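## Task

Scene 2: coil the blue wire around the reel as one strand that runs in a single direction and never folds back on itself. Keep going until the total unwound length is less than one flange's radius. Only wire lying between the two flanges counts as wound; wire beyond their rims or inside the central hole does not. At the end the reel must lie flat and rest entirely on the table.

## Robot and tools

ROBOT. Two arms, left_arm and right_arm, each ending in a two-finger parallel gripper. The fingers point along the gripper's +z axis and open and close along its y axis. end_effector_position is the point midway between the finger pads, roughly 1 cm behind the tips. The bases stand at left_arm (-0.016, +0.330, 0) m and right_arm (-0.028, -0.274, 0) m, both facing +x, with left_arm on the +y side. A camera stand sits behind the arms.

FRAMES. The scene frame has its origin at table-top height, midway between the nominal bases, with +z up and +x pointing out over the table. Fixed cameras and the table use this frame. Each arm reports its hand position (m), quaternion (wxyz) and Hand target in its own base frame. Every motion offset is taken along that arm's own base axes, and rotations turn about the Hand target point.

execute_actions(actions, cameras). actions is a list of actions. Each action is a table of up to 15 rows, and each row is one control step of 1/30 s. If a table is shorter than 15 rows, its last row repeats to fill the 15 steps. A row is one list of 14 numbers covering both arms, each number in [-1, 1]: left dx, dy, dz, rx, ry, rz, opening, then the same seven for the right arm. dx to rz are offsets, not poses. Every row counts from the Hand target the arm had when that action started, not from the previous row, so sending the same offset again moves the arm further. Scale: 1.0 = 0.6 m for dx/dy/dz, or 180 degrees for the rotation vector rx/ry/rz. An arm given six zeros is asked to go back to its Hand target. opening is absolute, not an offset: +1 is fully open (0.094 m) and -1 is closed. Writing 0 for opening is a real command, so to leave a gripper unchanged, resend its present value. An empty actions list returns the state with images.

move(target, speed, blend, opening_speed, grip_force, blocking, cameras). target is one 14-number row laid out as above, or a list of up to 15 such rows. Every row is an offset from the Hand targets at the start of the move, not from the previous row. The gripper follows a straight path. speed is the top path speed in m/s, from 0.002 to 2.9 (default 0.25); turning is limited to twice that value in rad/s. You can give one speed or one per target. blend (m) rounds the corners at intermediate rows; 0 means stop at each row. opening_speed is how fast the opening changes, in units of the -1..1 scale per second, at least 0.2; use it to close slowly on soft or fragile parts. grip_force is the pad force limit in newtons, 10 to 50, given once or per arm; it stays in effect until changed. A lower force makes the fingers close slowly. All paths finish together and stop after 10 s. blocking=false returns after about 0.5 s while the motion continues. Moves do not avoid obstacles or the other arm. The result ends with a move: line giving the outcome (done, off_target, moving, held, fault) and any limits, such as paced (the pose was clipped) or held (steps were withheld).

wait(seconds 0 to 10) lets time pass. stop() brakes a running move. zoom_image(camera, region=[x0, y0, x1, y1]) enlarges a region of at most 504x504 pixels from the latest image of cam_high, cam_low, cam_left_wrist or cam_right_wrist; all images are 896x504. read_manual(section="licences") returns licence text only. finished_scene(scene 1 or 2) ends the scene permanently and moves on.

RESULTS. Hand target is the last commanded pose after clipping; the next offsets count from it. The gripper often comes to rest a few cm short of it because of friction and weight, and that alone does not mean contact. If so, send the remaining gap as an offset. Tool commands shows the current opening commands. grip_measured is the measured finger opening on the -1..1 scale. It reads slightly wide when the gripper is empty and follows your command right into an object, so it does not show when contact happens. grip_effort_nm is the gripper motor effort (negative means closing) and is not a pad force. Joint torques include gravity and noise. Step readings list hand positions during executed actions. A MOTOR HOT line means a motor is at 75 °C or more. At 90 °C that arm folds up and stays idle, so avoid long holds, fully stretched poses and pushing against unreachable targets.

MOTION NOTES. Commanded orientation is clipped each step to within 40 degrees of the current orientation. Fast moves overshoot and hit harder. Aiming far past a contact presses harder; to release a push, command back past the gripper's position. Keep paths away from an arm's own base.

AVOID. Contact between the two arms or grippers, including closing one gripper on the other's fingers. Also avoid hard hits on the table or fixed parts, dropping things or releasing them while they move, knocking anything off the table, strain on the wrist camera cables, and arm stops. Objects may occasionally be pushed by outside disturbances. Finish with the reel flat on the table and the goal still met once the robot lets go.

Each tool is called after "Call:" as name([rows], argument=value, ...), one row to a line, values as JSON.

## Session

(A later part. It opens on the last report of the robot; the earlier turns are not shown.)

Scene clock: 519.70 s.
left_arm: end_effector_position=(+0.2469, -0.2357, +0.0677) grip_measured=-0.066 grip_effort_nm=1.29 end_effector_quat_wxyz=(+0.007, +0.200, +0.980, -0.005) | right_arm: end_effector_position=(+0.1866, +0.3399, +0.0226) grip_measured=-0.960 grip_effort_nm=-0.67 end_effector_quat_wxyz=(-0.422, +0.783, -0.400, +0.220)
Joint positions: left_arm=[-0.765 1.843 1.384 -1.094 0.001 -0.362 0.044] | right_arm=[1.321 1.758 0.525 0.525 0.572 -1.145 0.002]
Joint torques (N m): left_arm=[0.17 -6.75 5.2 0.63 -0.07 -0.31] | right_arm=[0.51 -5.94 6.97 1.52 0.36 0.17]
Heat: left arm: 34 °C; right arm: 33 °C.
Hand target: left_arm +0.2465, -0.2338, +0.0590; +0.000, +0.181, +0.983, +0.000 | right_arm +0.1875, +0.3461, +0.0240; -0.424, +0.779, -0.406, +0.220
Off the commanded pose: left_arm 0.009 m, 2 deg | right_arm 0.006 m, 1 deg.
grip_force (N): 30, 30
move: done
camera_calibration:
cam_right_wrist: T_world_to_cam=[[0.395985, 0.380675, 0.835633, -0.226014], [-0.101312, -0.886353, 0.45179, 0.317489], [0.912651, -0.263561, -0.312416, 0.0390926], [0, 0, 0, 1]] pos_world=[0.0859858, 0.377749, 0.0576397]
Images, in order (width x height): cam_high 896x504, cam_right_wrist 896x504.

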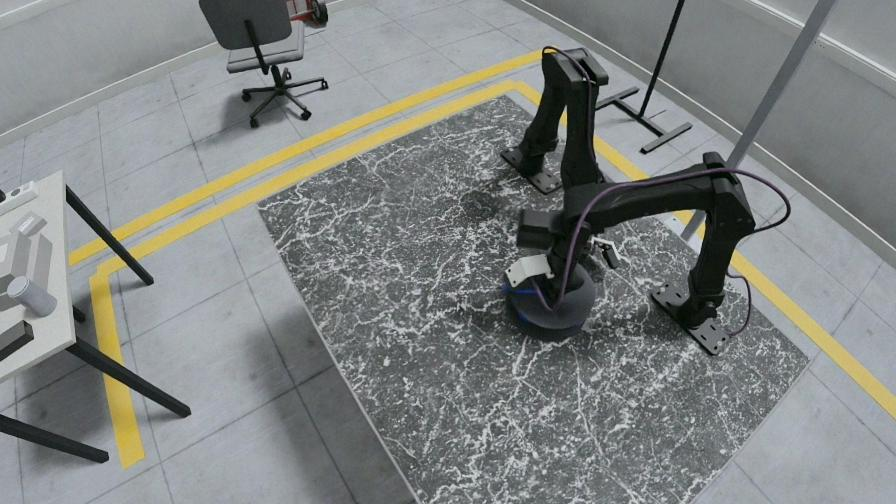

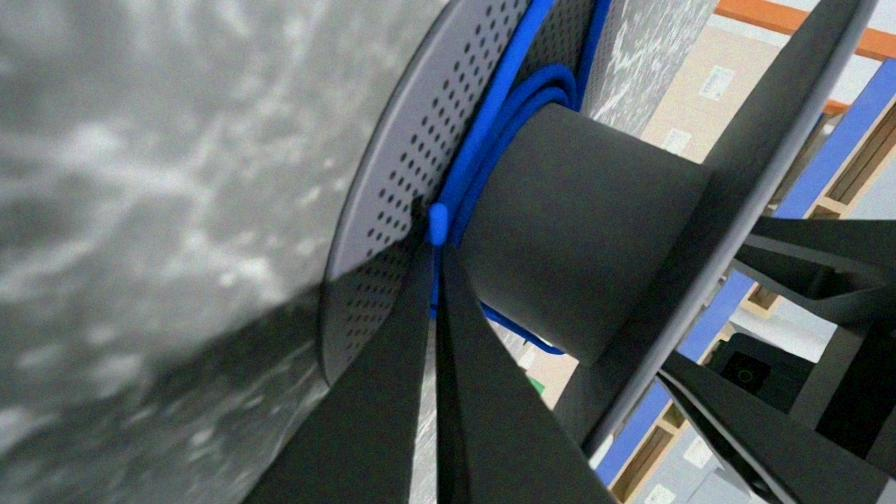

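Call:
move(target=[0,0,0,0,0,0.47,0,0,0,0,0,0,0,-1], speed=0.2, cameras=["cam_right_wrist","cam_high"])

Call:
zoom_image(camera="cam_right_wrist", region=[330, 0, 700, 400])

Call:
zoom_image(camera="cam_high", region=[480, 230, 640, 350])

Scene clock: 534.63 s.
left_arm: end_effector_position=(+0.2458, -0.2349, +0.0681) grip_measured=-0.060 grip_effort_nm=1.28 end_effector_quat_wxyz=(+0.001, -0.511, +0.860, -0.007) | right_arm: end_effector_position=(+0.1885, +0.3373, +0.0226) grip_measured=-0.960 grip_effort_nm=-0.67 end_effector_quat_wxyz=(-0.420, +0.781, -0.403, +0.227)
Joint positions: left_arm=[-0.765 1.841 1.384 -1.1 0.001 -1.837 0.044] | right_arm=[1.321 1.758 0.525 0.519 0.588 -1.143 0.002]
Joint torques (N m): left_arm=[0.21 -6.67 5.16 0.71 -0.08 -0.33] | right_arm=[0.38 -5.86 6.95 1.57 0.19 0.15]
Heat: left arm: 34 °C; right arm: 32 °C.
Hand target: left_arm +0.2465, -0.2339, +0.0589; -0.001, -0.528, +0.849, +0.000 | right_arm +0.1875, +0.3461, +0.0240; -0.424, +0.779, -0.406, +0.220
Off the commanded pose: left_arm 0.009 m, 2 deg | right_arm 0.009 m, 1 deg.
grip_force (N): 30, 30
move: done
camera_calibration:
cam_right_wrist: T_world_to_cam=[[0.39475, 0.381138, 0.836006, -0.225716], [-0.116922, -0.881664, 0.457163, 0.316575], [0.911319, -0.278212, -0.303473, 0.0417589], [0, 0, 0, 1]] pos_world=[0.0880604, 0.37676, 0.0566468]
Images, in order (width x height): cam_high 896x504, cam_right_wrist 896x504.

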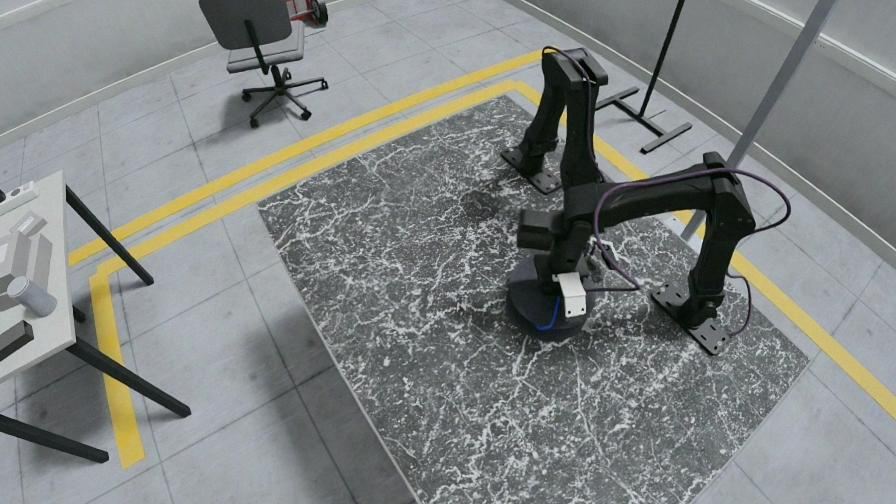

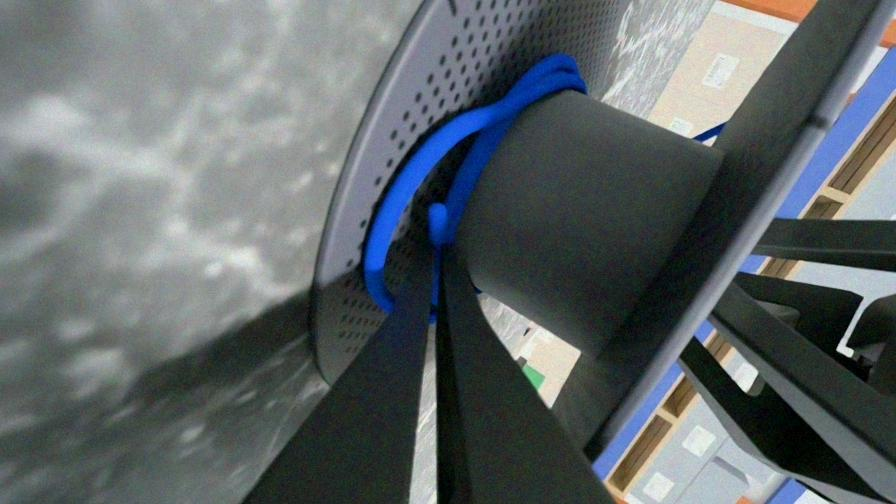

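Scaled by 1.260 from the camera's 896x504 image, which has a finer 1280x720 frame.

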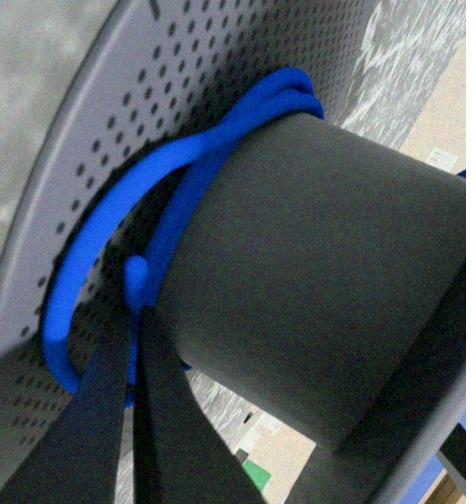

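Scaled by 3.150 from the camera's 896x504 image, which has a finer 1280x720 frame.

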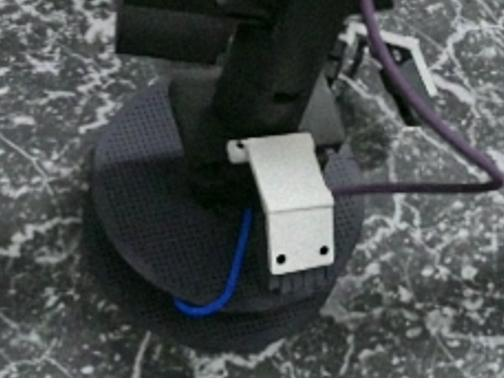

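Call:
execute_actions(actions=[])

Scene clock: 564.40 s.
left_arm: end_effector_position=(+0.2458, -0.2349, +0.0681) grip_measured=-0.060 grip_effort_nm=1.29 end_effector_quat_wxyz=(+0.001, -0.511, +0.860, -0.007) | right_arm: end_effector_position=(+0.1885, +0.3373, +0.0226) grip_measured=-0.960 grip_effort_nm=-0.67 end_effector_quat_wxyz=(-0.420, +0.781, -0.403, +0.227)
Joint positions: left_arm=[-0.765 1.841 1.384 -1.1 0.001 -1.838 0.044] | right_arm=[1.321 1.758 0.525 0.519 0.588 -1.143 0.002]
Joint velocities: within noise
Joint torques (N m): left_arm=[0.27 -6.65 5.15 0.7 -0.08 -0.31] | right_arm=[0.5 -5.97 6.97 1.58 0.17 0.2]
Heat: left arm: 34 °C; right arm: 32 °C.
Hand target: left_arm +0.2465, -0.2339, +0.0589; -0.001, -0.528, +0.849, +0.000 | right_arm +0.1875, +0.3461, +0.0240; -0.424, +0.779, -0.406, +0.220
Tool commands: left_gripper/opening=+0.0 right_gripper/opening=-1.0
Off the commanded pose: left_arm 0.009 m, 2 deg | right_arm 0.009 m, 1 deg.
grip_force (N): 30, 30
camera_calibration:
cam_left_wrist: T_world_to_cam=[[0.908186, -0.418336, 0.0138915, -0.326315], [-0.281095, -0.58498, 0.760778, -0.112101], [-0.310135, -0.694833, -0.648863, 0.0667834], [0, 0, 0, 1]] pos_world=[0.285556, -0.155683, 0.13315]
cam_right_wrist: T_world_to_cam=[[0.39475, 0.381138, 0.836006, -0.225716], [-0.116922, -0.881664, 0.457163, 0.316575], [0.911319, -0.278212, -0.303473, 0.0417589], [0, 0, 0, 1]] pos_world=[0.0880604, 0.37676, 0.0566468]

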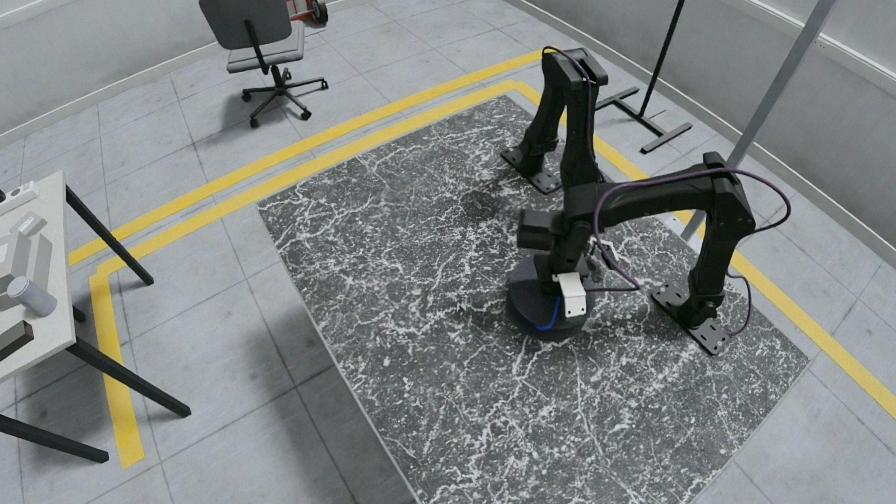

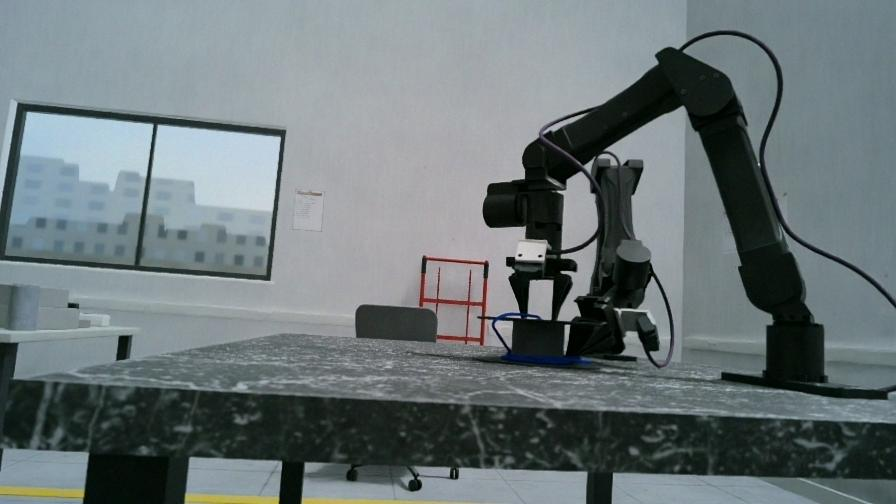

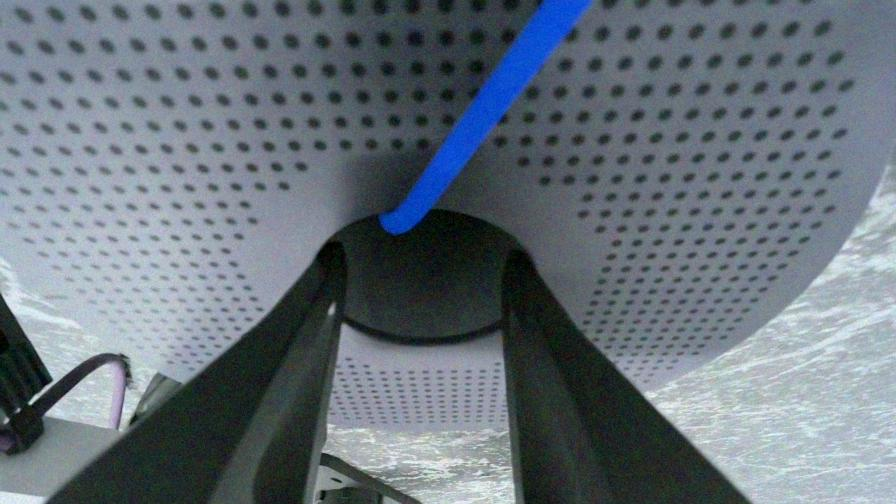

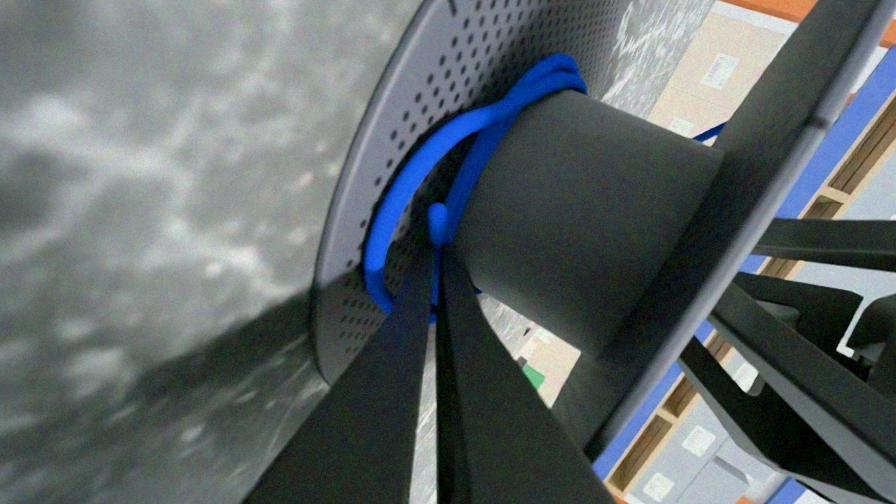

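Call:
zoom_image(camera="cam_right_wrist", region=[320, 40, 640, 360])

Scaled by 1.575 from the camera's 896x504 image, which has a finer 1280x720 frame.

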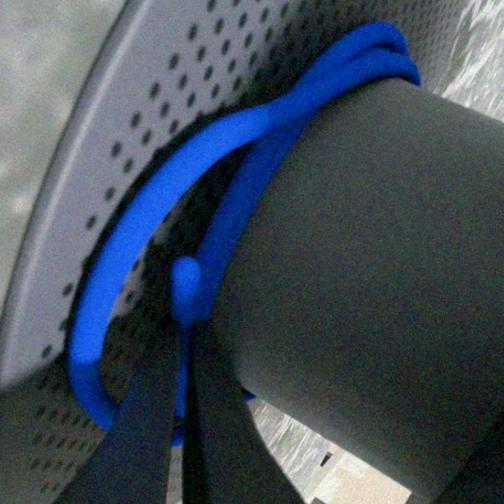

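Call:
zoom_image(camera="cam_low", region=[460, 280, 660, 390])

Call:
zoom_image(camera="cam_high", region=[470, 220, 660, 360])

Scaled by 2.520 from the camera's 896x504 image, which has a finer 1280x720 frame.

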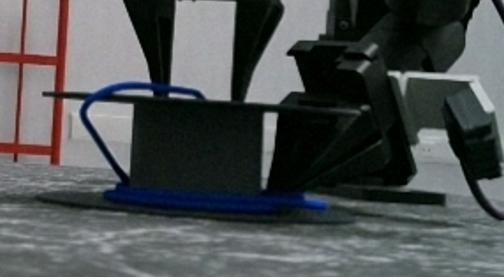

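Scaled by 2.653 from the camera's 896x504 image, which has a finer 1280x720 frame.

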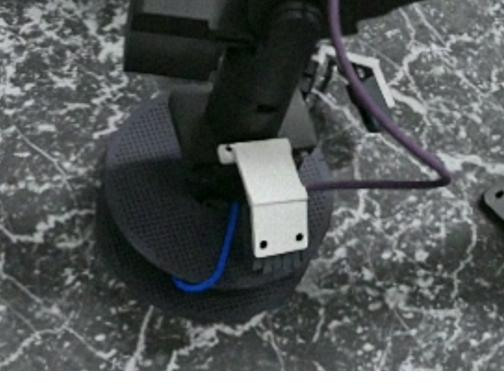

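Call:
zoom_image(camera="cam_right_wrist", region=[350, 180, 500, 345])

Scaled by 3.055 from the camera's 896x504 image, which has a finer 1280x720 frame.

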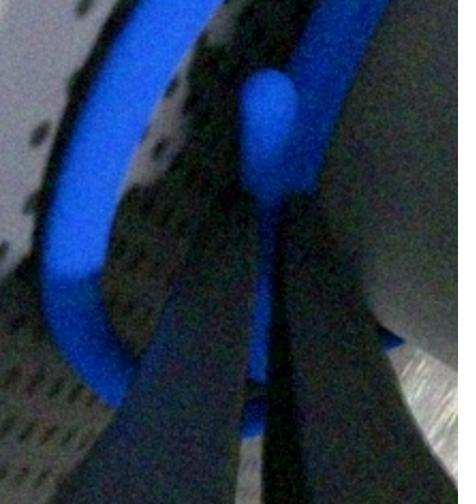

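Call:
move([
  [-0.002, -0.006, 0.0195, 0, 0, 0, -0.95, 0, 0, 0, 0, 0, 0, -1],
  [-0.002, -0.006, 0.0195, 0, 0, -0.5, -0.95, 0, 0, 0, 0, 0, 0, -1],
  [-0.002, -0.006, 0.0195, 0, 0, -0.985, -0.95, 0, 0, 0, 0, 0, 0, -1],
  [0, 0, 0, 0, 0, -0.985, 0, 0, 0, 0, 0, 0, 0, -1],
], speed=0.5, blend=[0, 0.01, 0, 0], cameras=["cam_left_wrist", "cam_right_wrist"])

Scene clock: 695.63 s.
left_arm: end_effector_position=(+0.2459, -0.2365, +0.0672) grip_measured=-0.067 grip_effort_nm=1.29 end_effector_quat_wxyz=(+0.008, +0.837, +0.547, +0.003) | right_arm: end_effector_position=(+0.1885, +0.3373, +0.0226) grip_measured=-0.960 grip_effort_nm=-0.68 end_effector_quat_wxyz=(-0.420, +0.781, -0.403, +0.227)
Joint positions: left_arm=[-0.77 1.844 1.384 -1.095 -0.002 1.213 0.044] | right_arm=[1.321 1.758 0.525 0.519 0.588 -1.143 0.002]
Joint torques (N m): left_arm=[0.53 -6.99 5.03 0.67 -0.06 0.1] | right_arm=[0.46 -5.91 6.99 1.59 0.16 0.18]
Heat: left arm: 34 °C; right arm: 31 °C.
Hand target: left_arm +0.2465, -0.2338, +0.0590; +0.000, +0.837, +0.548, +0.001 | right_arm +0.1875, +0.3461, +0.0240; -0.424, +0.779, -0.406, +0.220
Off the commanded pose: left_arm 0.009 m, 1 deg | right_arm 0.009 m, 1 deg.
grip_force (N): 30, 30
move: done
camera_calibration:
cam_left_wrist: T_world_to_cam=[[-0.940634, 0.339159, -0.0133602, 0.308537], [0.213299, 0.621272, 0.754006, 0.051844], [0.264028, 0.706394, -0.656732, 0.255845], [0, 0, 0, 1]] pos_world=[0.211612, -0.31758, 0.133053]
cam_right_wrist: T_world_to_cam=[[0.39475, 0.381138, 0.836006, -0.225716], [-0.116922, -0.881664, 0.457163, 0.316575], [0.911319, -0.278212, -0.303473, 0.0417589], [0, 0, 0, 1]] pos_world=[0.0880604, 0.37676, 0.0566468]
Images, in order (width x height): cam_left_wrist 896x504, cam_right_wrist 896x504.

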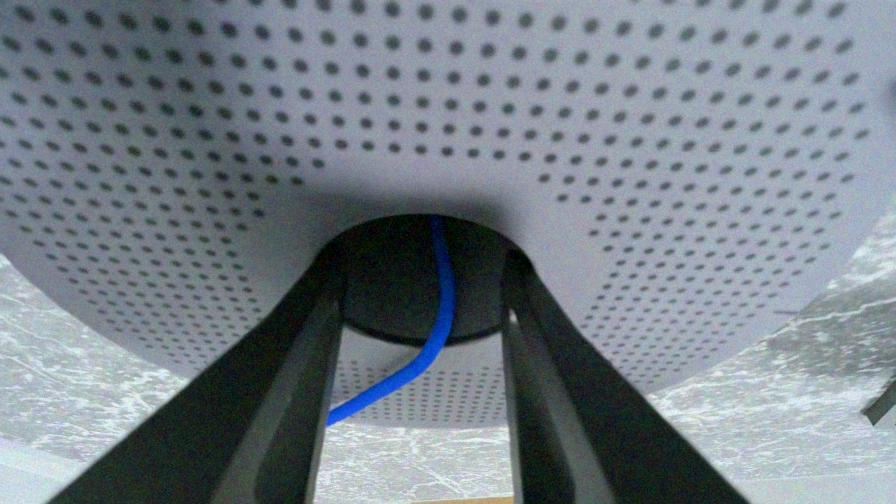

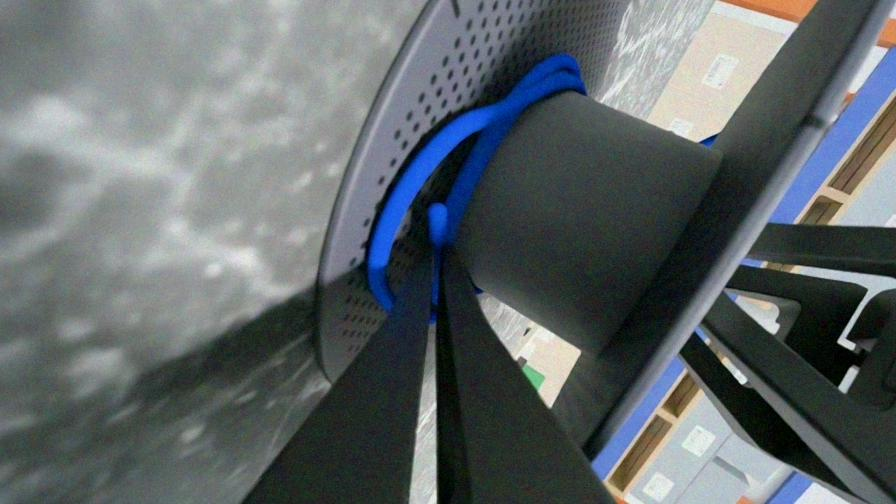

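Call:
move(target=[0, 0, 0, 0, 0, 0.3, 0, 0, 0, 0, 0, 0, 0, -1], speed=0.25, cameras=["cam_low", "cam_right_wrist"])

Scene clock: 705.97 s.
left_arm: end_effector_position=(+0.2433, -0.2340, +0.0672) grip_measured=-0.067 grip_effort_nm=1.29 end_effector_quat_wxyz=(+0.001, +0.516, +0.857, +0.001) | right_arm: end_effector_position=(+0.1890, +0.3352, +0.0215) grip_measured=-0.961 grip_effort_nm=-0.68 end_effector_quat_wxyz=(-0.416, +0.781, -0.404, +0.231)
Joint positions: left_arm=[-0.77 1.844 1.384 -1.109 -0.002 0.314 0.044] | right_arm=[1.321 1.758 0.525 0.51 0.595 -1.141 0.002]
Joint torques (N m): left_arm=[0.55 -6.83 5.18 0.77 -0.06 -0.35] | right_arm=[0.66 -5.93 6.98 1.66 0.13 0.22]
Heat: left arm: 33 °C; right arm: 31 °C.
Hand target: left_arm +0.2465, -0.2338, +0.0590; +0.000, +0.497, +0.868, +0.001 | right_arm +0.1876, +0.3461, +0.0240; -0.424, +0.779, -0.406, +0.220
Off the commanded pose: left_arm 0.009 m, 2 deg | right_arm 0.011 m, 2 deg.
grip_force (N): 30, 30
move: off_target (right_arm)
camera_calibration:
cam_right_wrist: T_world_to_cam=[[0.396345, 0.385616, 0.833193, -0.225953], [-0.123026, -0.877025, 0.464426, 0.314836], [0.909822, -0.286577, -0.300164, 0.0433449], [0, 0, 0, 1]] pos_world=[0.0888522, 0.375672, 0.0550555]
Images, in order (width x height): cam_low 896x504, cam_right_wrist 896x504.

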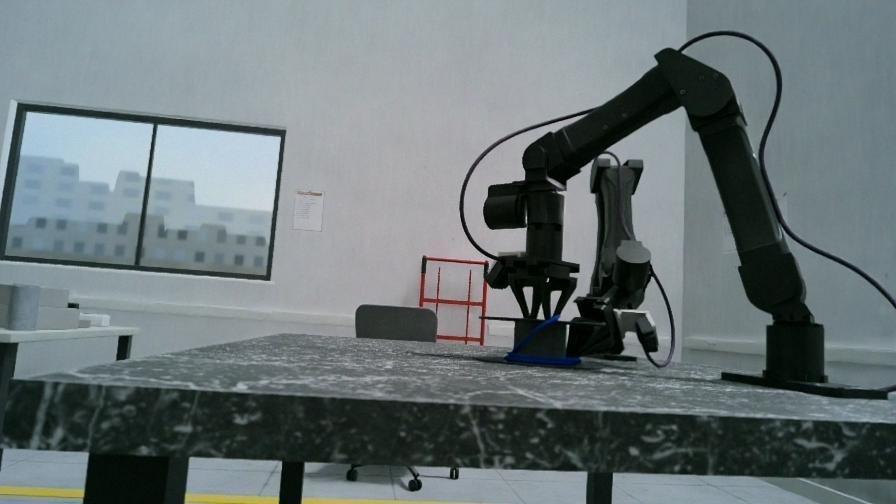

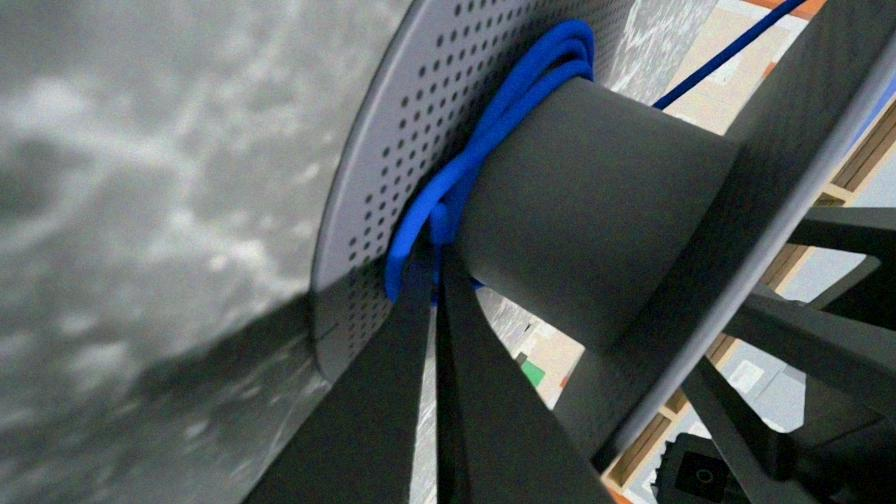

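Call:
move([
  [0, 0, 0, 0, 0, 0, 0, 0.0015, -0.012, -0.003, 0, 0, 0, -1],
  [0, 0, 0, 0, 0, 0, 0, 0.0015, -0.012, -0.003, 0, 0, 0, -0.84],
  [0, 0, 0, 0, 0, 0, 0, -0.11, -0.09, 0.092, 0, 0, 0, -0.84],
], speed=0.08, opening_speed=0.4, cameras=["cam_low", "cam_right_wrist"])

Scene clock: 720.97 s.
left_arm: end_effector_position=(+0.2433, -0.2340, +0.0672) grip_measured=-0.067 grip_effort_nm=1.29 end_effector_quat_wxyz=(+0.001, +0.511, +0.860, +0.001) | right_arm: end_effector_position=(+0.1219, +0.2945, +0.0751) grip_measured=-0.842 grip_effort_nm=0.11 end_effector_quat_wxyz=(-0.419, +0.785, -0.400, +0.220)
Joint positions: left_arm=[-0.77 1.844 1.384 -1.109 -0.002 0.303 0.044] | right_arm=[1.571 1.329 0.465 0.011 0.749 -0.921 0.007]
Joint torques (N m): left_arm=[0.53 -6.89 5.18 0.77 -0.06 -0.22] | right_arm=[0.5 -6.19 5.94 1.28 0.48 0.18]
Heat: left arm: 33 °C; right arm: 31 °C.
Hand target: left_arm +0.2465, -0.2338, +0.0590; +0.000, +0.497, +0.868, +0.001 | right_arm +0.1215, +0.2920, +0.0792; -0.424, +0.779, -0.406, +0.220
Off the commanded pose: left_arm 0.009 m, 2 deg | right_arm 0.005 m, 1 deg.
grip_force (N): 30, 30
move: done
camera_calibration:
cam_right_wrist: T_world_to_cam=[[0.398743, 0.386097, 0.831825, -0.228674], [-0.100029, -0.883331, 0.457953, 0.245499], [0.911591, -0.265813, -0.313601, 0.103499], [0, 0, 0, 1]] pos_world=[0.0213902, 0.332659, 0.110247]
Images, in order (width x height): cam_low 896x504, cam_right_wrist 896x504.

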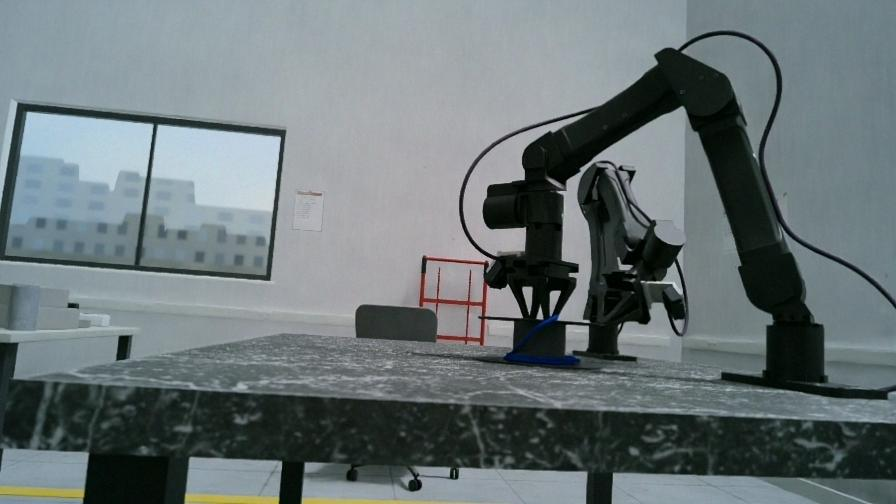

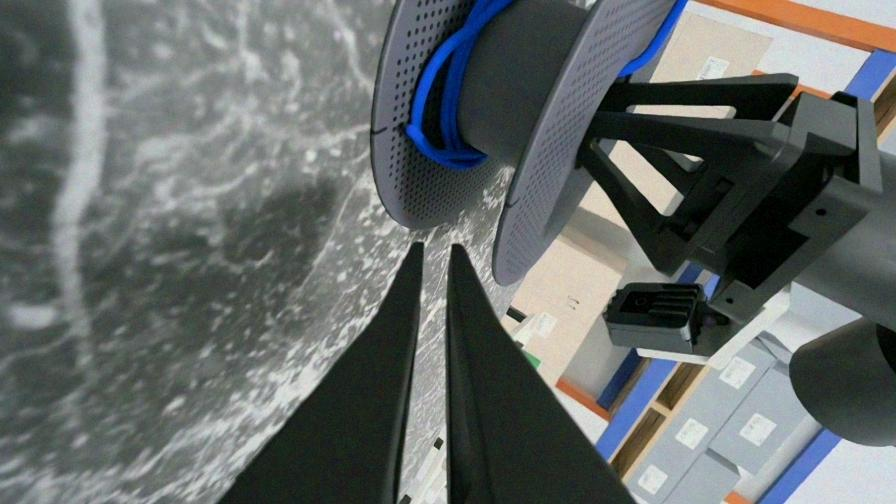

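Call:
zoom_image(camera="cam_right_wrist", region=[350, 0, 560, 240])

Scaled by 2.100 from the camera's 896x504 image, which has a finer 1280x720 frame.

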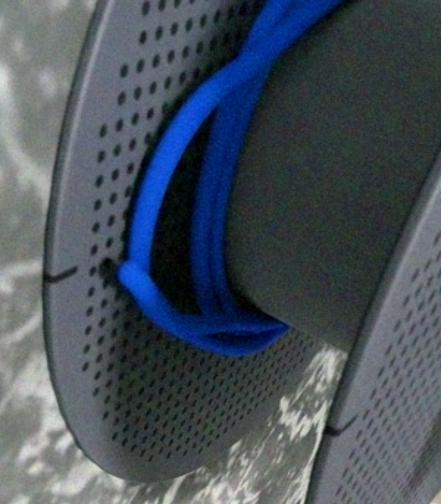

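Call:
move([
  [0, 0, 0, 0, 0, 0.242, 0, 0, 0, 0, 0, 0, 0, -0.84],
  [0.005, -0.002, 0.015, 0, 0, 0.242, -0.95, 0, 0, 0, 0, 0, 0, -0.84],
  [0.005, -0.002, 0.19, 0, 0, 0.242, -0.95, 0, 0, 0, 0, 0, 0, -0.84],
  [0.005, 0.44, 0.17, 0, 0, 0.63, -0.95, 0.0667, 0.0667, 0.1, -0.0636, 0.1049, -0.0438, -0.5],
], speed=[0.25, 0.1, 0.2, 0.3], blend=[0, 0, 0.03, 0], cameras=["all"])

Scene clock: 797.17 s.
left_arm: end_effector_position=(+0.2513, +0.0291, +0.1605) grip_measured=-0.948 grip_effort_nm=-0.10 end_effector_quat_wxyz=(-0.008, -0.446, +0.895, +0.001) | right_arm: end_effector_position=(+0.1596, +0.3271, +0.1335) grip_measured=-0.502 grip_effort_nm=0.11 end_effector_quat_wxyz=(-0.254, +0.818, -0.491, +0.162)
Joint positions: left_arm=[0.113 1.52 1.394 -1.461 0.003 -0.812 0.002] | right_arm=[1.333 1.535 1.146 -0.758 0.455 -0.827 0.023]
Joint torques (N m): left_arm=[0.21 -6.71 4.81 0.55 -0.09 -0.07] | right_arm=[-0.54 -5.74 9.28 0.87 0.2 0.17]
Heat: left arm: 33 °C; right arm: 31 °C.
Hand target: left_arm +0.2495, +0.0302, +0.1610; -0.001, -0.453, +0.892, +0.000 | right_arm +0.1616, +0.3320, +0.1392; -0.256, +0.813, -0.498, +0.157
Off the commanded pose: left_arm 0.002 m, 1 deg | right_arm 0.008 m, 1 deg.
grip_force (N): 30, 30
move: done
camera_calibration:
cam_left_wrist: T_world_to_cam=[[0.836779, -0.547473, -0.00859074, -0.196846], [-0.34713, -0.542571, 0.76493, -0.011698], [-0.423439, -0.637095, -0.644056, 0.337914], [0, 0, 0, 1]] pos_world=[0.303742, 0.101168, 0.224893]
cam_right_wrist: T_world_to_cam=[[0.683681, 0.452669, 0.572426, -0.337507], [-0.0395826, -0.760224, 0.648454, 0.175995], [0.728707, -0.465994, -0.501833, 0.215816], [0, 0, 0, 1]] pos_world=[0.0804471, 0.387144, 0.187376]

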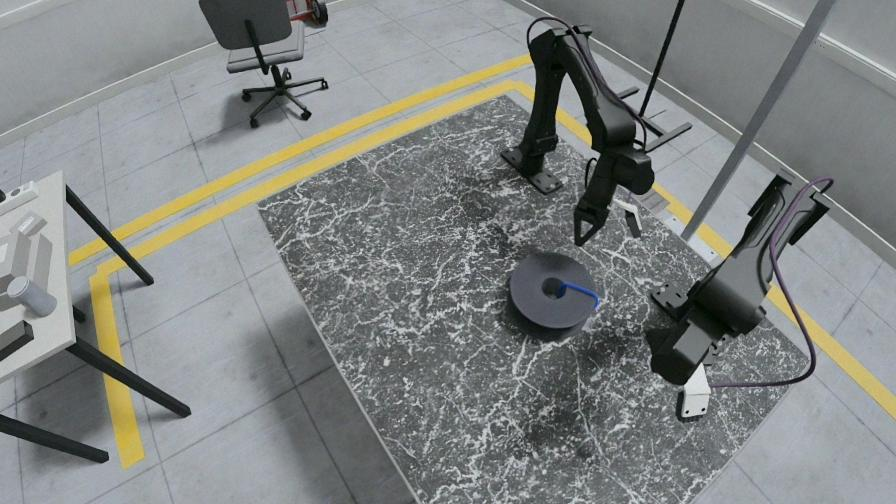

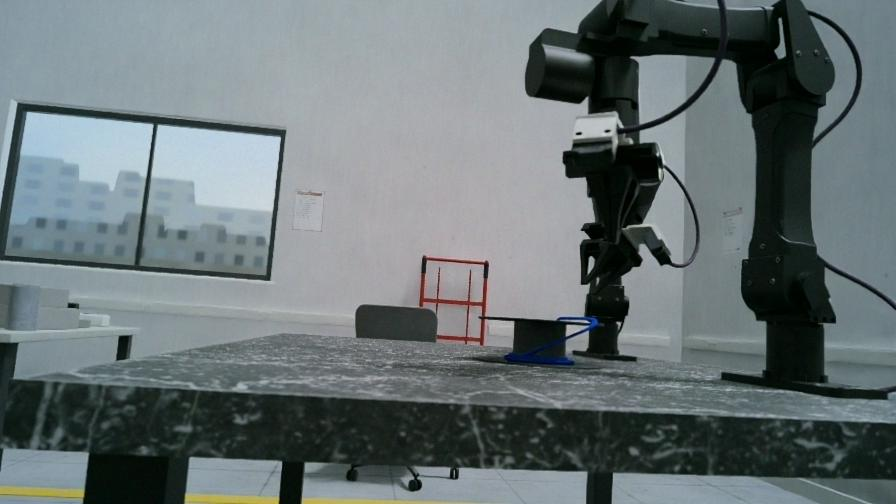

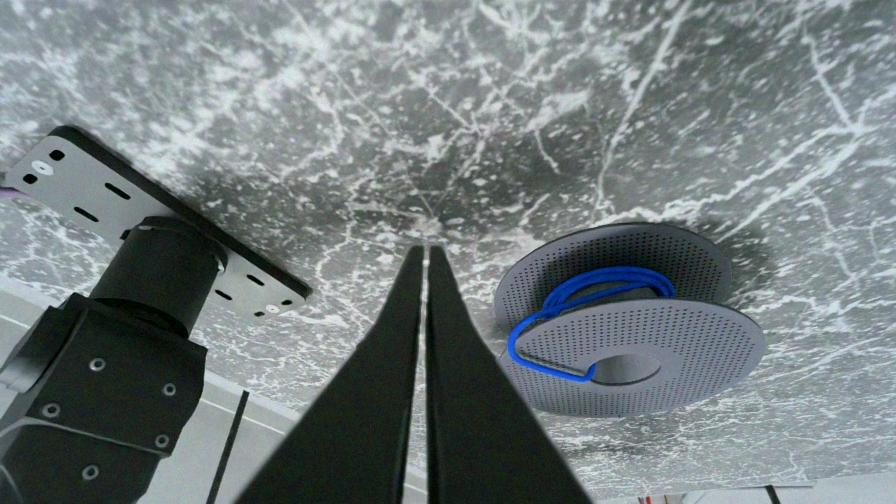

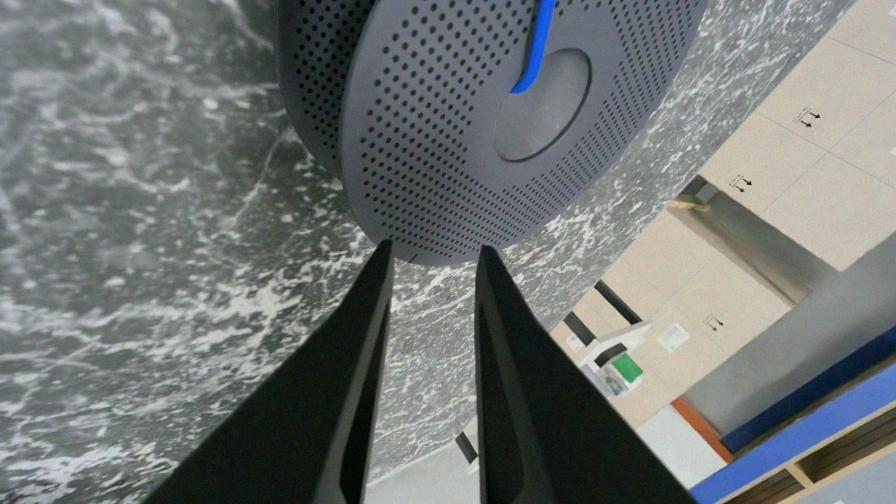

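Call:
zoom_image(camera="cam_left_wrist", region=[470, 200, 790, 430])

Call:
zoom_image(camera="cam_high", region=[490, 230, 630, 350])

Call:
zoom_image(camera="cam_low", region=[460, 290, 640, 390])

Scaled by 1.575 from the camera's 896x504 image, which has a finer 1280x720 frame.

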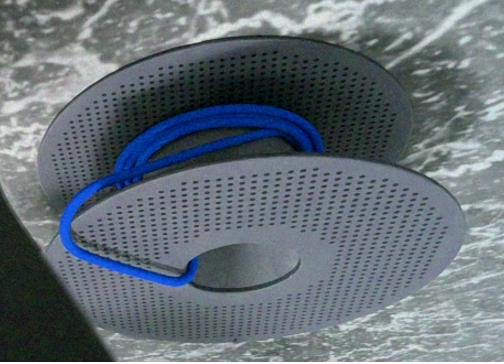

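Scaled by 3.600 from the camera's 896x504 image, which has a finer 1280x720 frame.

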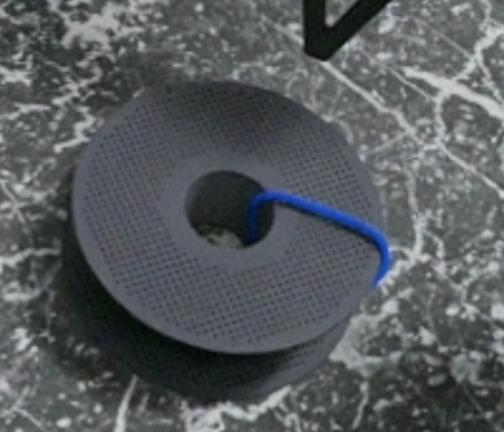

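Scaled by 2.800 from the camera's 896x504 image, which has a finer 1280x720 frame.

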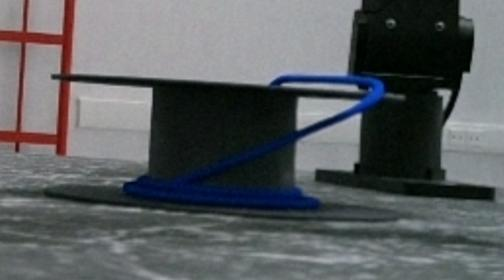

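Call:
zoom_image(camera="cam_right_wrist", region=[440, 0, 640, 190])

Scaled by 2.520 from the camera's 896x504 image, which has a finer 1280x720 frame.

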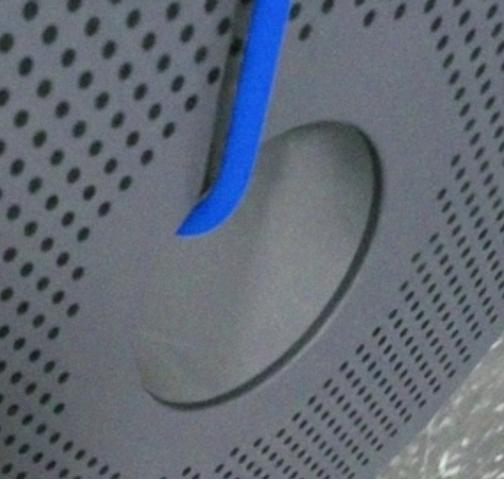

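Call:
move(target=[0, 0, 0, 0, 0, 0, -0.95, 0.0922, 0.0678, -0.062, 0, 0, 0, -0.5], speed=0.2, cameras=["cam_low", "cam_left_wrist", "cam_right_wrist"])

Scene clock: 843.83 s.
left_arm: end_effector_position=(+0.2513, +0.0291, +0.1605) grip_measured=-0.948 grip_effort_nm=-0.10 end_effector_quat_wxyz=(-0.008, -0.446, +0.895, +0.001) | right_arm: end_effector_position=(+0.2125, +0.3599, +0.0950) grip_measured=-0.502 grip_effort_nm=0.11 end_effector_quat_wxyz=(-0.240, +0.816, -0.500, +0.163)
Joint positions: left_arm=[0.113 1.52 1.394 -1.461 0.003 -0.812 0.002] | right_arm=[1.204 1.755 1.235 -0.607 0.401 -0.93 0.023]
Joint torques (N m): left_arm=[0.24 -6.72 4.82 0.55 -0.1 -0.06] | right_arm=[-0.31 -7.95 9.11 1.33 0.11 -0.03]
Heat: left arm: 32 °C; right arm: 35 °C.
Hand target: left_arm +0.2495, +0.0302, +0.1610; -0.001, -0.453, +0.892, +0.000 | right_arm +0.2169, +0.3728, +0.1021; -0.256, +0.813, -0.498, +0.157
Off the commanded pose: left_arm 0.002 m, 1 deg | right_arm 0.015 m, 2 deg.
grip_force (N): 30, 30
move: off_target (right_arm)
camera_calibration:
cam_left_wrist: T_world_to_cam=[[0.836779, -0.547473, -0.00859074, -0.196846], [-0.34713, -0.542571, 0.76493, -0.011698], [-0.423439, -0.637095, -0.644056, 0.337914], [0, 0, 0, 1]] pos_world=[0.303742, 0.101168, 0.224893]
cam_right_wrist: T_world_to_cam=[[0.701707, 0.449565, 0.552719, -0.367314], [-0.0454978, -0.745924, 0.664475, 0.222436], [0.711011, -0.491414, -0.502966, 0.186231], [0, 0, 0, 1]] pos_world=[0.135455, 0.422569, 0.148886]
Images, in order (width x height): cam_low 896x504, cam_left_wrist 896x504, cam_right_wrist 896x504.

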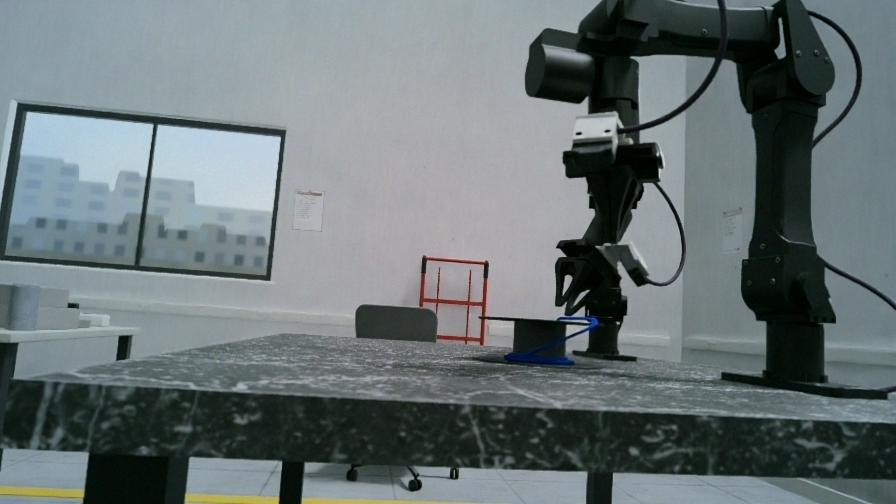

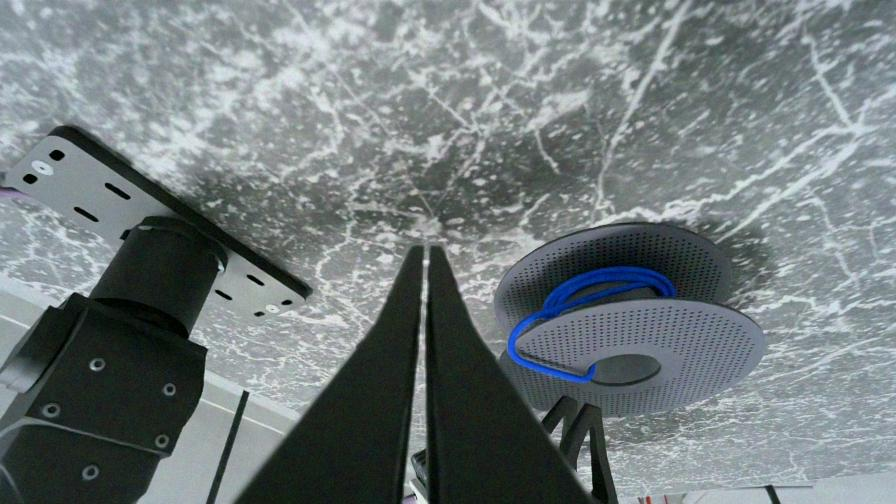

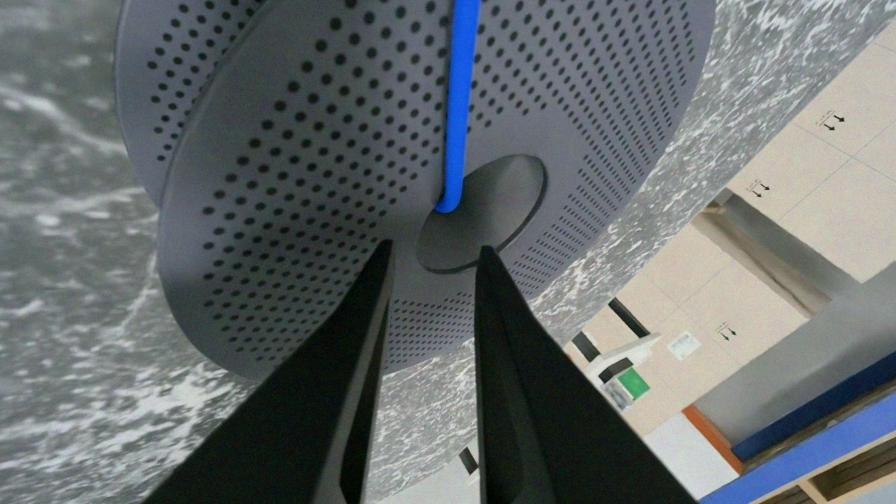

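Call:
move(target=[0, 0, 0, 0, 0, 0, -0.95, 0.0235, 0.0145, -0.022, 0, 0, 0, -0.6], speed=0.1, cameras=["cam_left_wrist", "cam_right_wrist"])

Scene clock: 864.43 s.
left_arm: end_effector_position=(+0.2513, +0.0291, +0.1605) grip_measured=-0.948 grip_effort_nm=-0.10 end_effector_quat_wxyz=(-0.008, -0.446, +0.895, +0.001) | right_arm: end_effector_position=(+0.2257, +0.3701, +0.0846) grip_measured=-0.598 grip_effort_nm=-0.13 end_effector_quat_wxyz=(-0.244, +0.816, -0.499, +0.163)
Joint positions: left_arm=[0.113 1.52 1.394 -1.461 0.003 -0.812 0.002] | right_arm=[1.18 1.811 1.256 -0.554 0.39 -0.957 0.019]
Joint torques (N m): left_arm=[0.21 -6.65 4.81 0.55 -0.1 -0.08] | right_arm=[-0.5 -7.73 9.01 1.35 0.1 -0.06]
Heat: left arm: 32 °C; right arm: 35 °C.
Hand target: left_arm +0.2495, +0.0302, +0.1610; -0.001, -0.453, +0.892, +0.000 | right_arm +0.2311, +0.3814, +0.0889; -0.256, +0.813, -0.498, +0.157
Off the commanded pose: left_arm 0.002 m, 1 deg | right_arm 0.013 m, 2 deg.
grip_force (N): 30, 30
move: off_target (right_arm)
camera_calibration:
cam_left_wrist: T_world_to_cam=[[0.836779, -0.547473, -0.00859074, -0.196846], [-0.34713, -0.542571, 0.76493, -0.011698], [-0.423439, -0.637095, -0.644056, 0.337914], [0, 0, 0, 1]] pos_world=[0.303742, 0.101168, 0.224893]
cam_right_wrist: T_world_to_cam=[[0.698581, 0.447576, 0.558266, -0.37433], [-0.0459625, -0.750531, 0.659235, 0.239875], [0.714053, -0.486188, -0.503735, 0.17418], [0, 0, 0, 1]] pos_world=[0.148152, 0.432259, 0.138583]
Images, in order (width x height): cam_left_wrist 896x504, cam_right_wrist 896x504.

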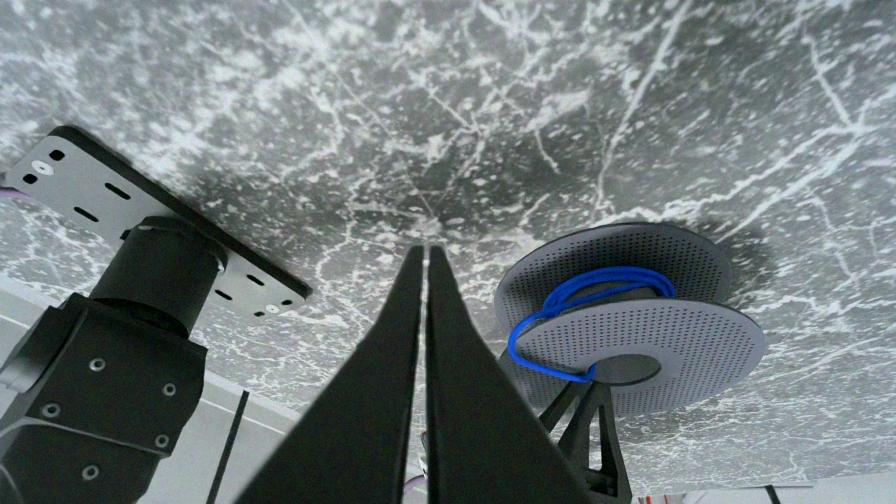

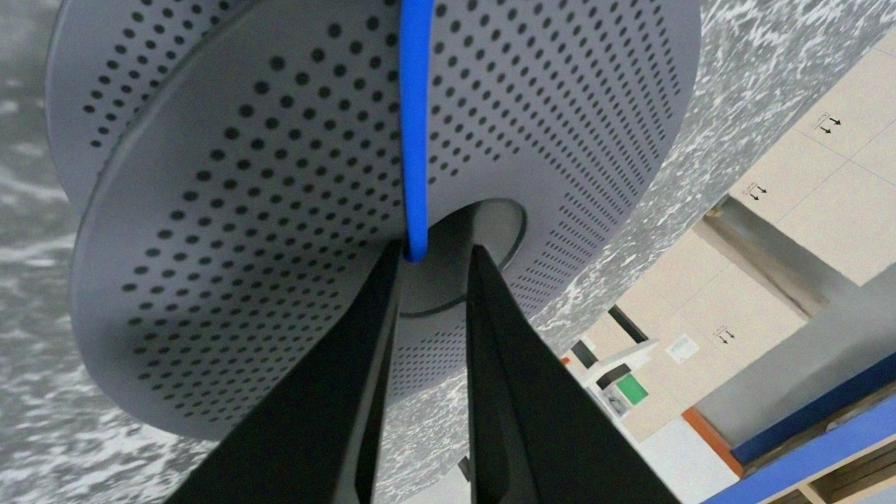

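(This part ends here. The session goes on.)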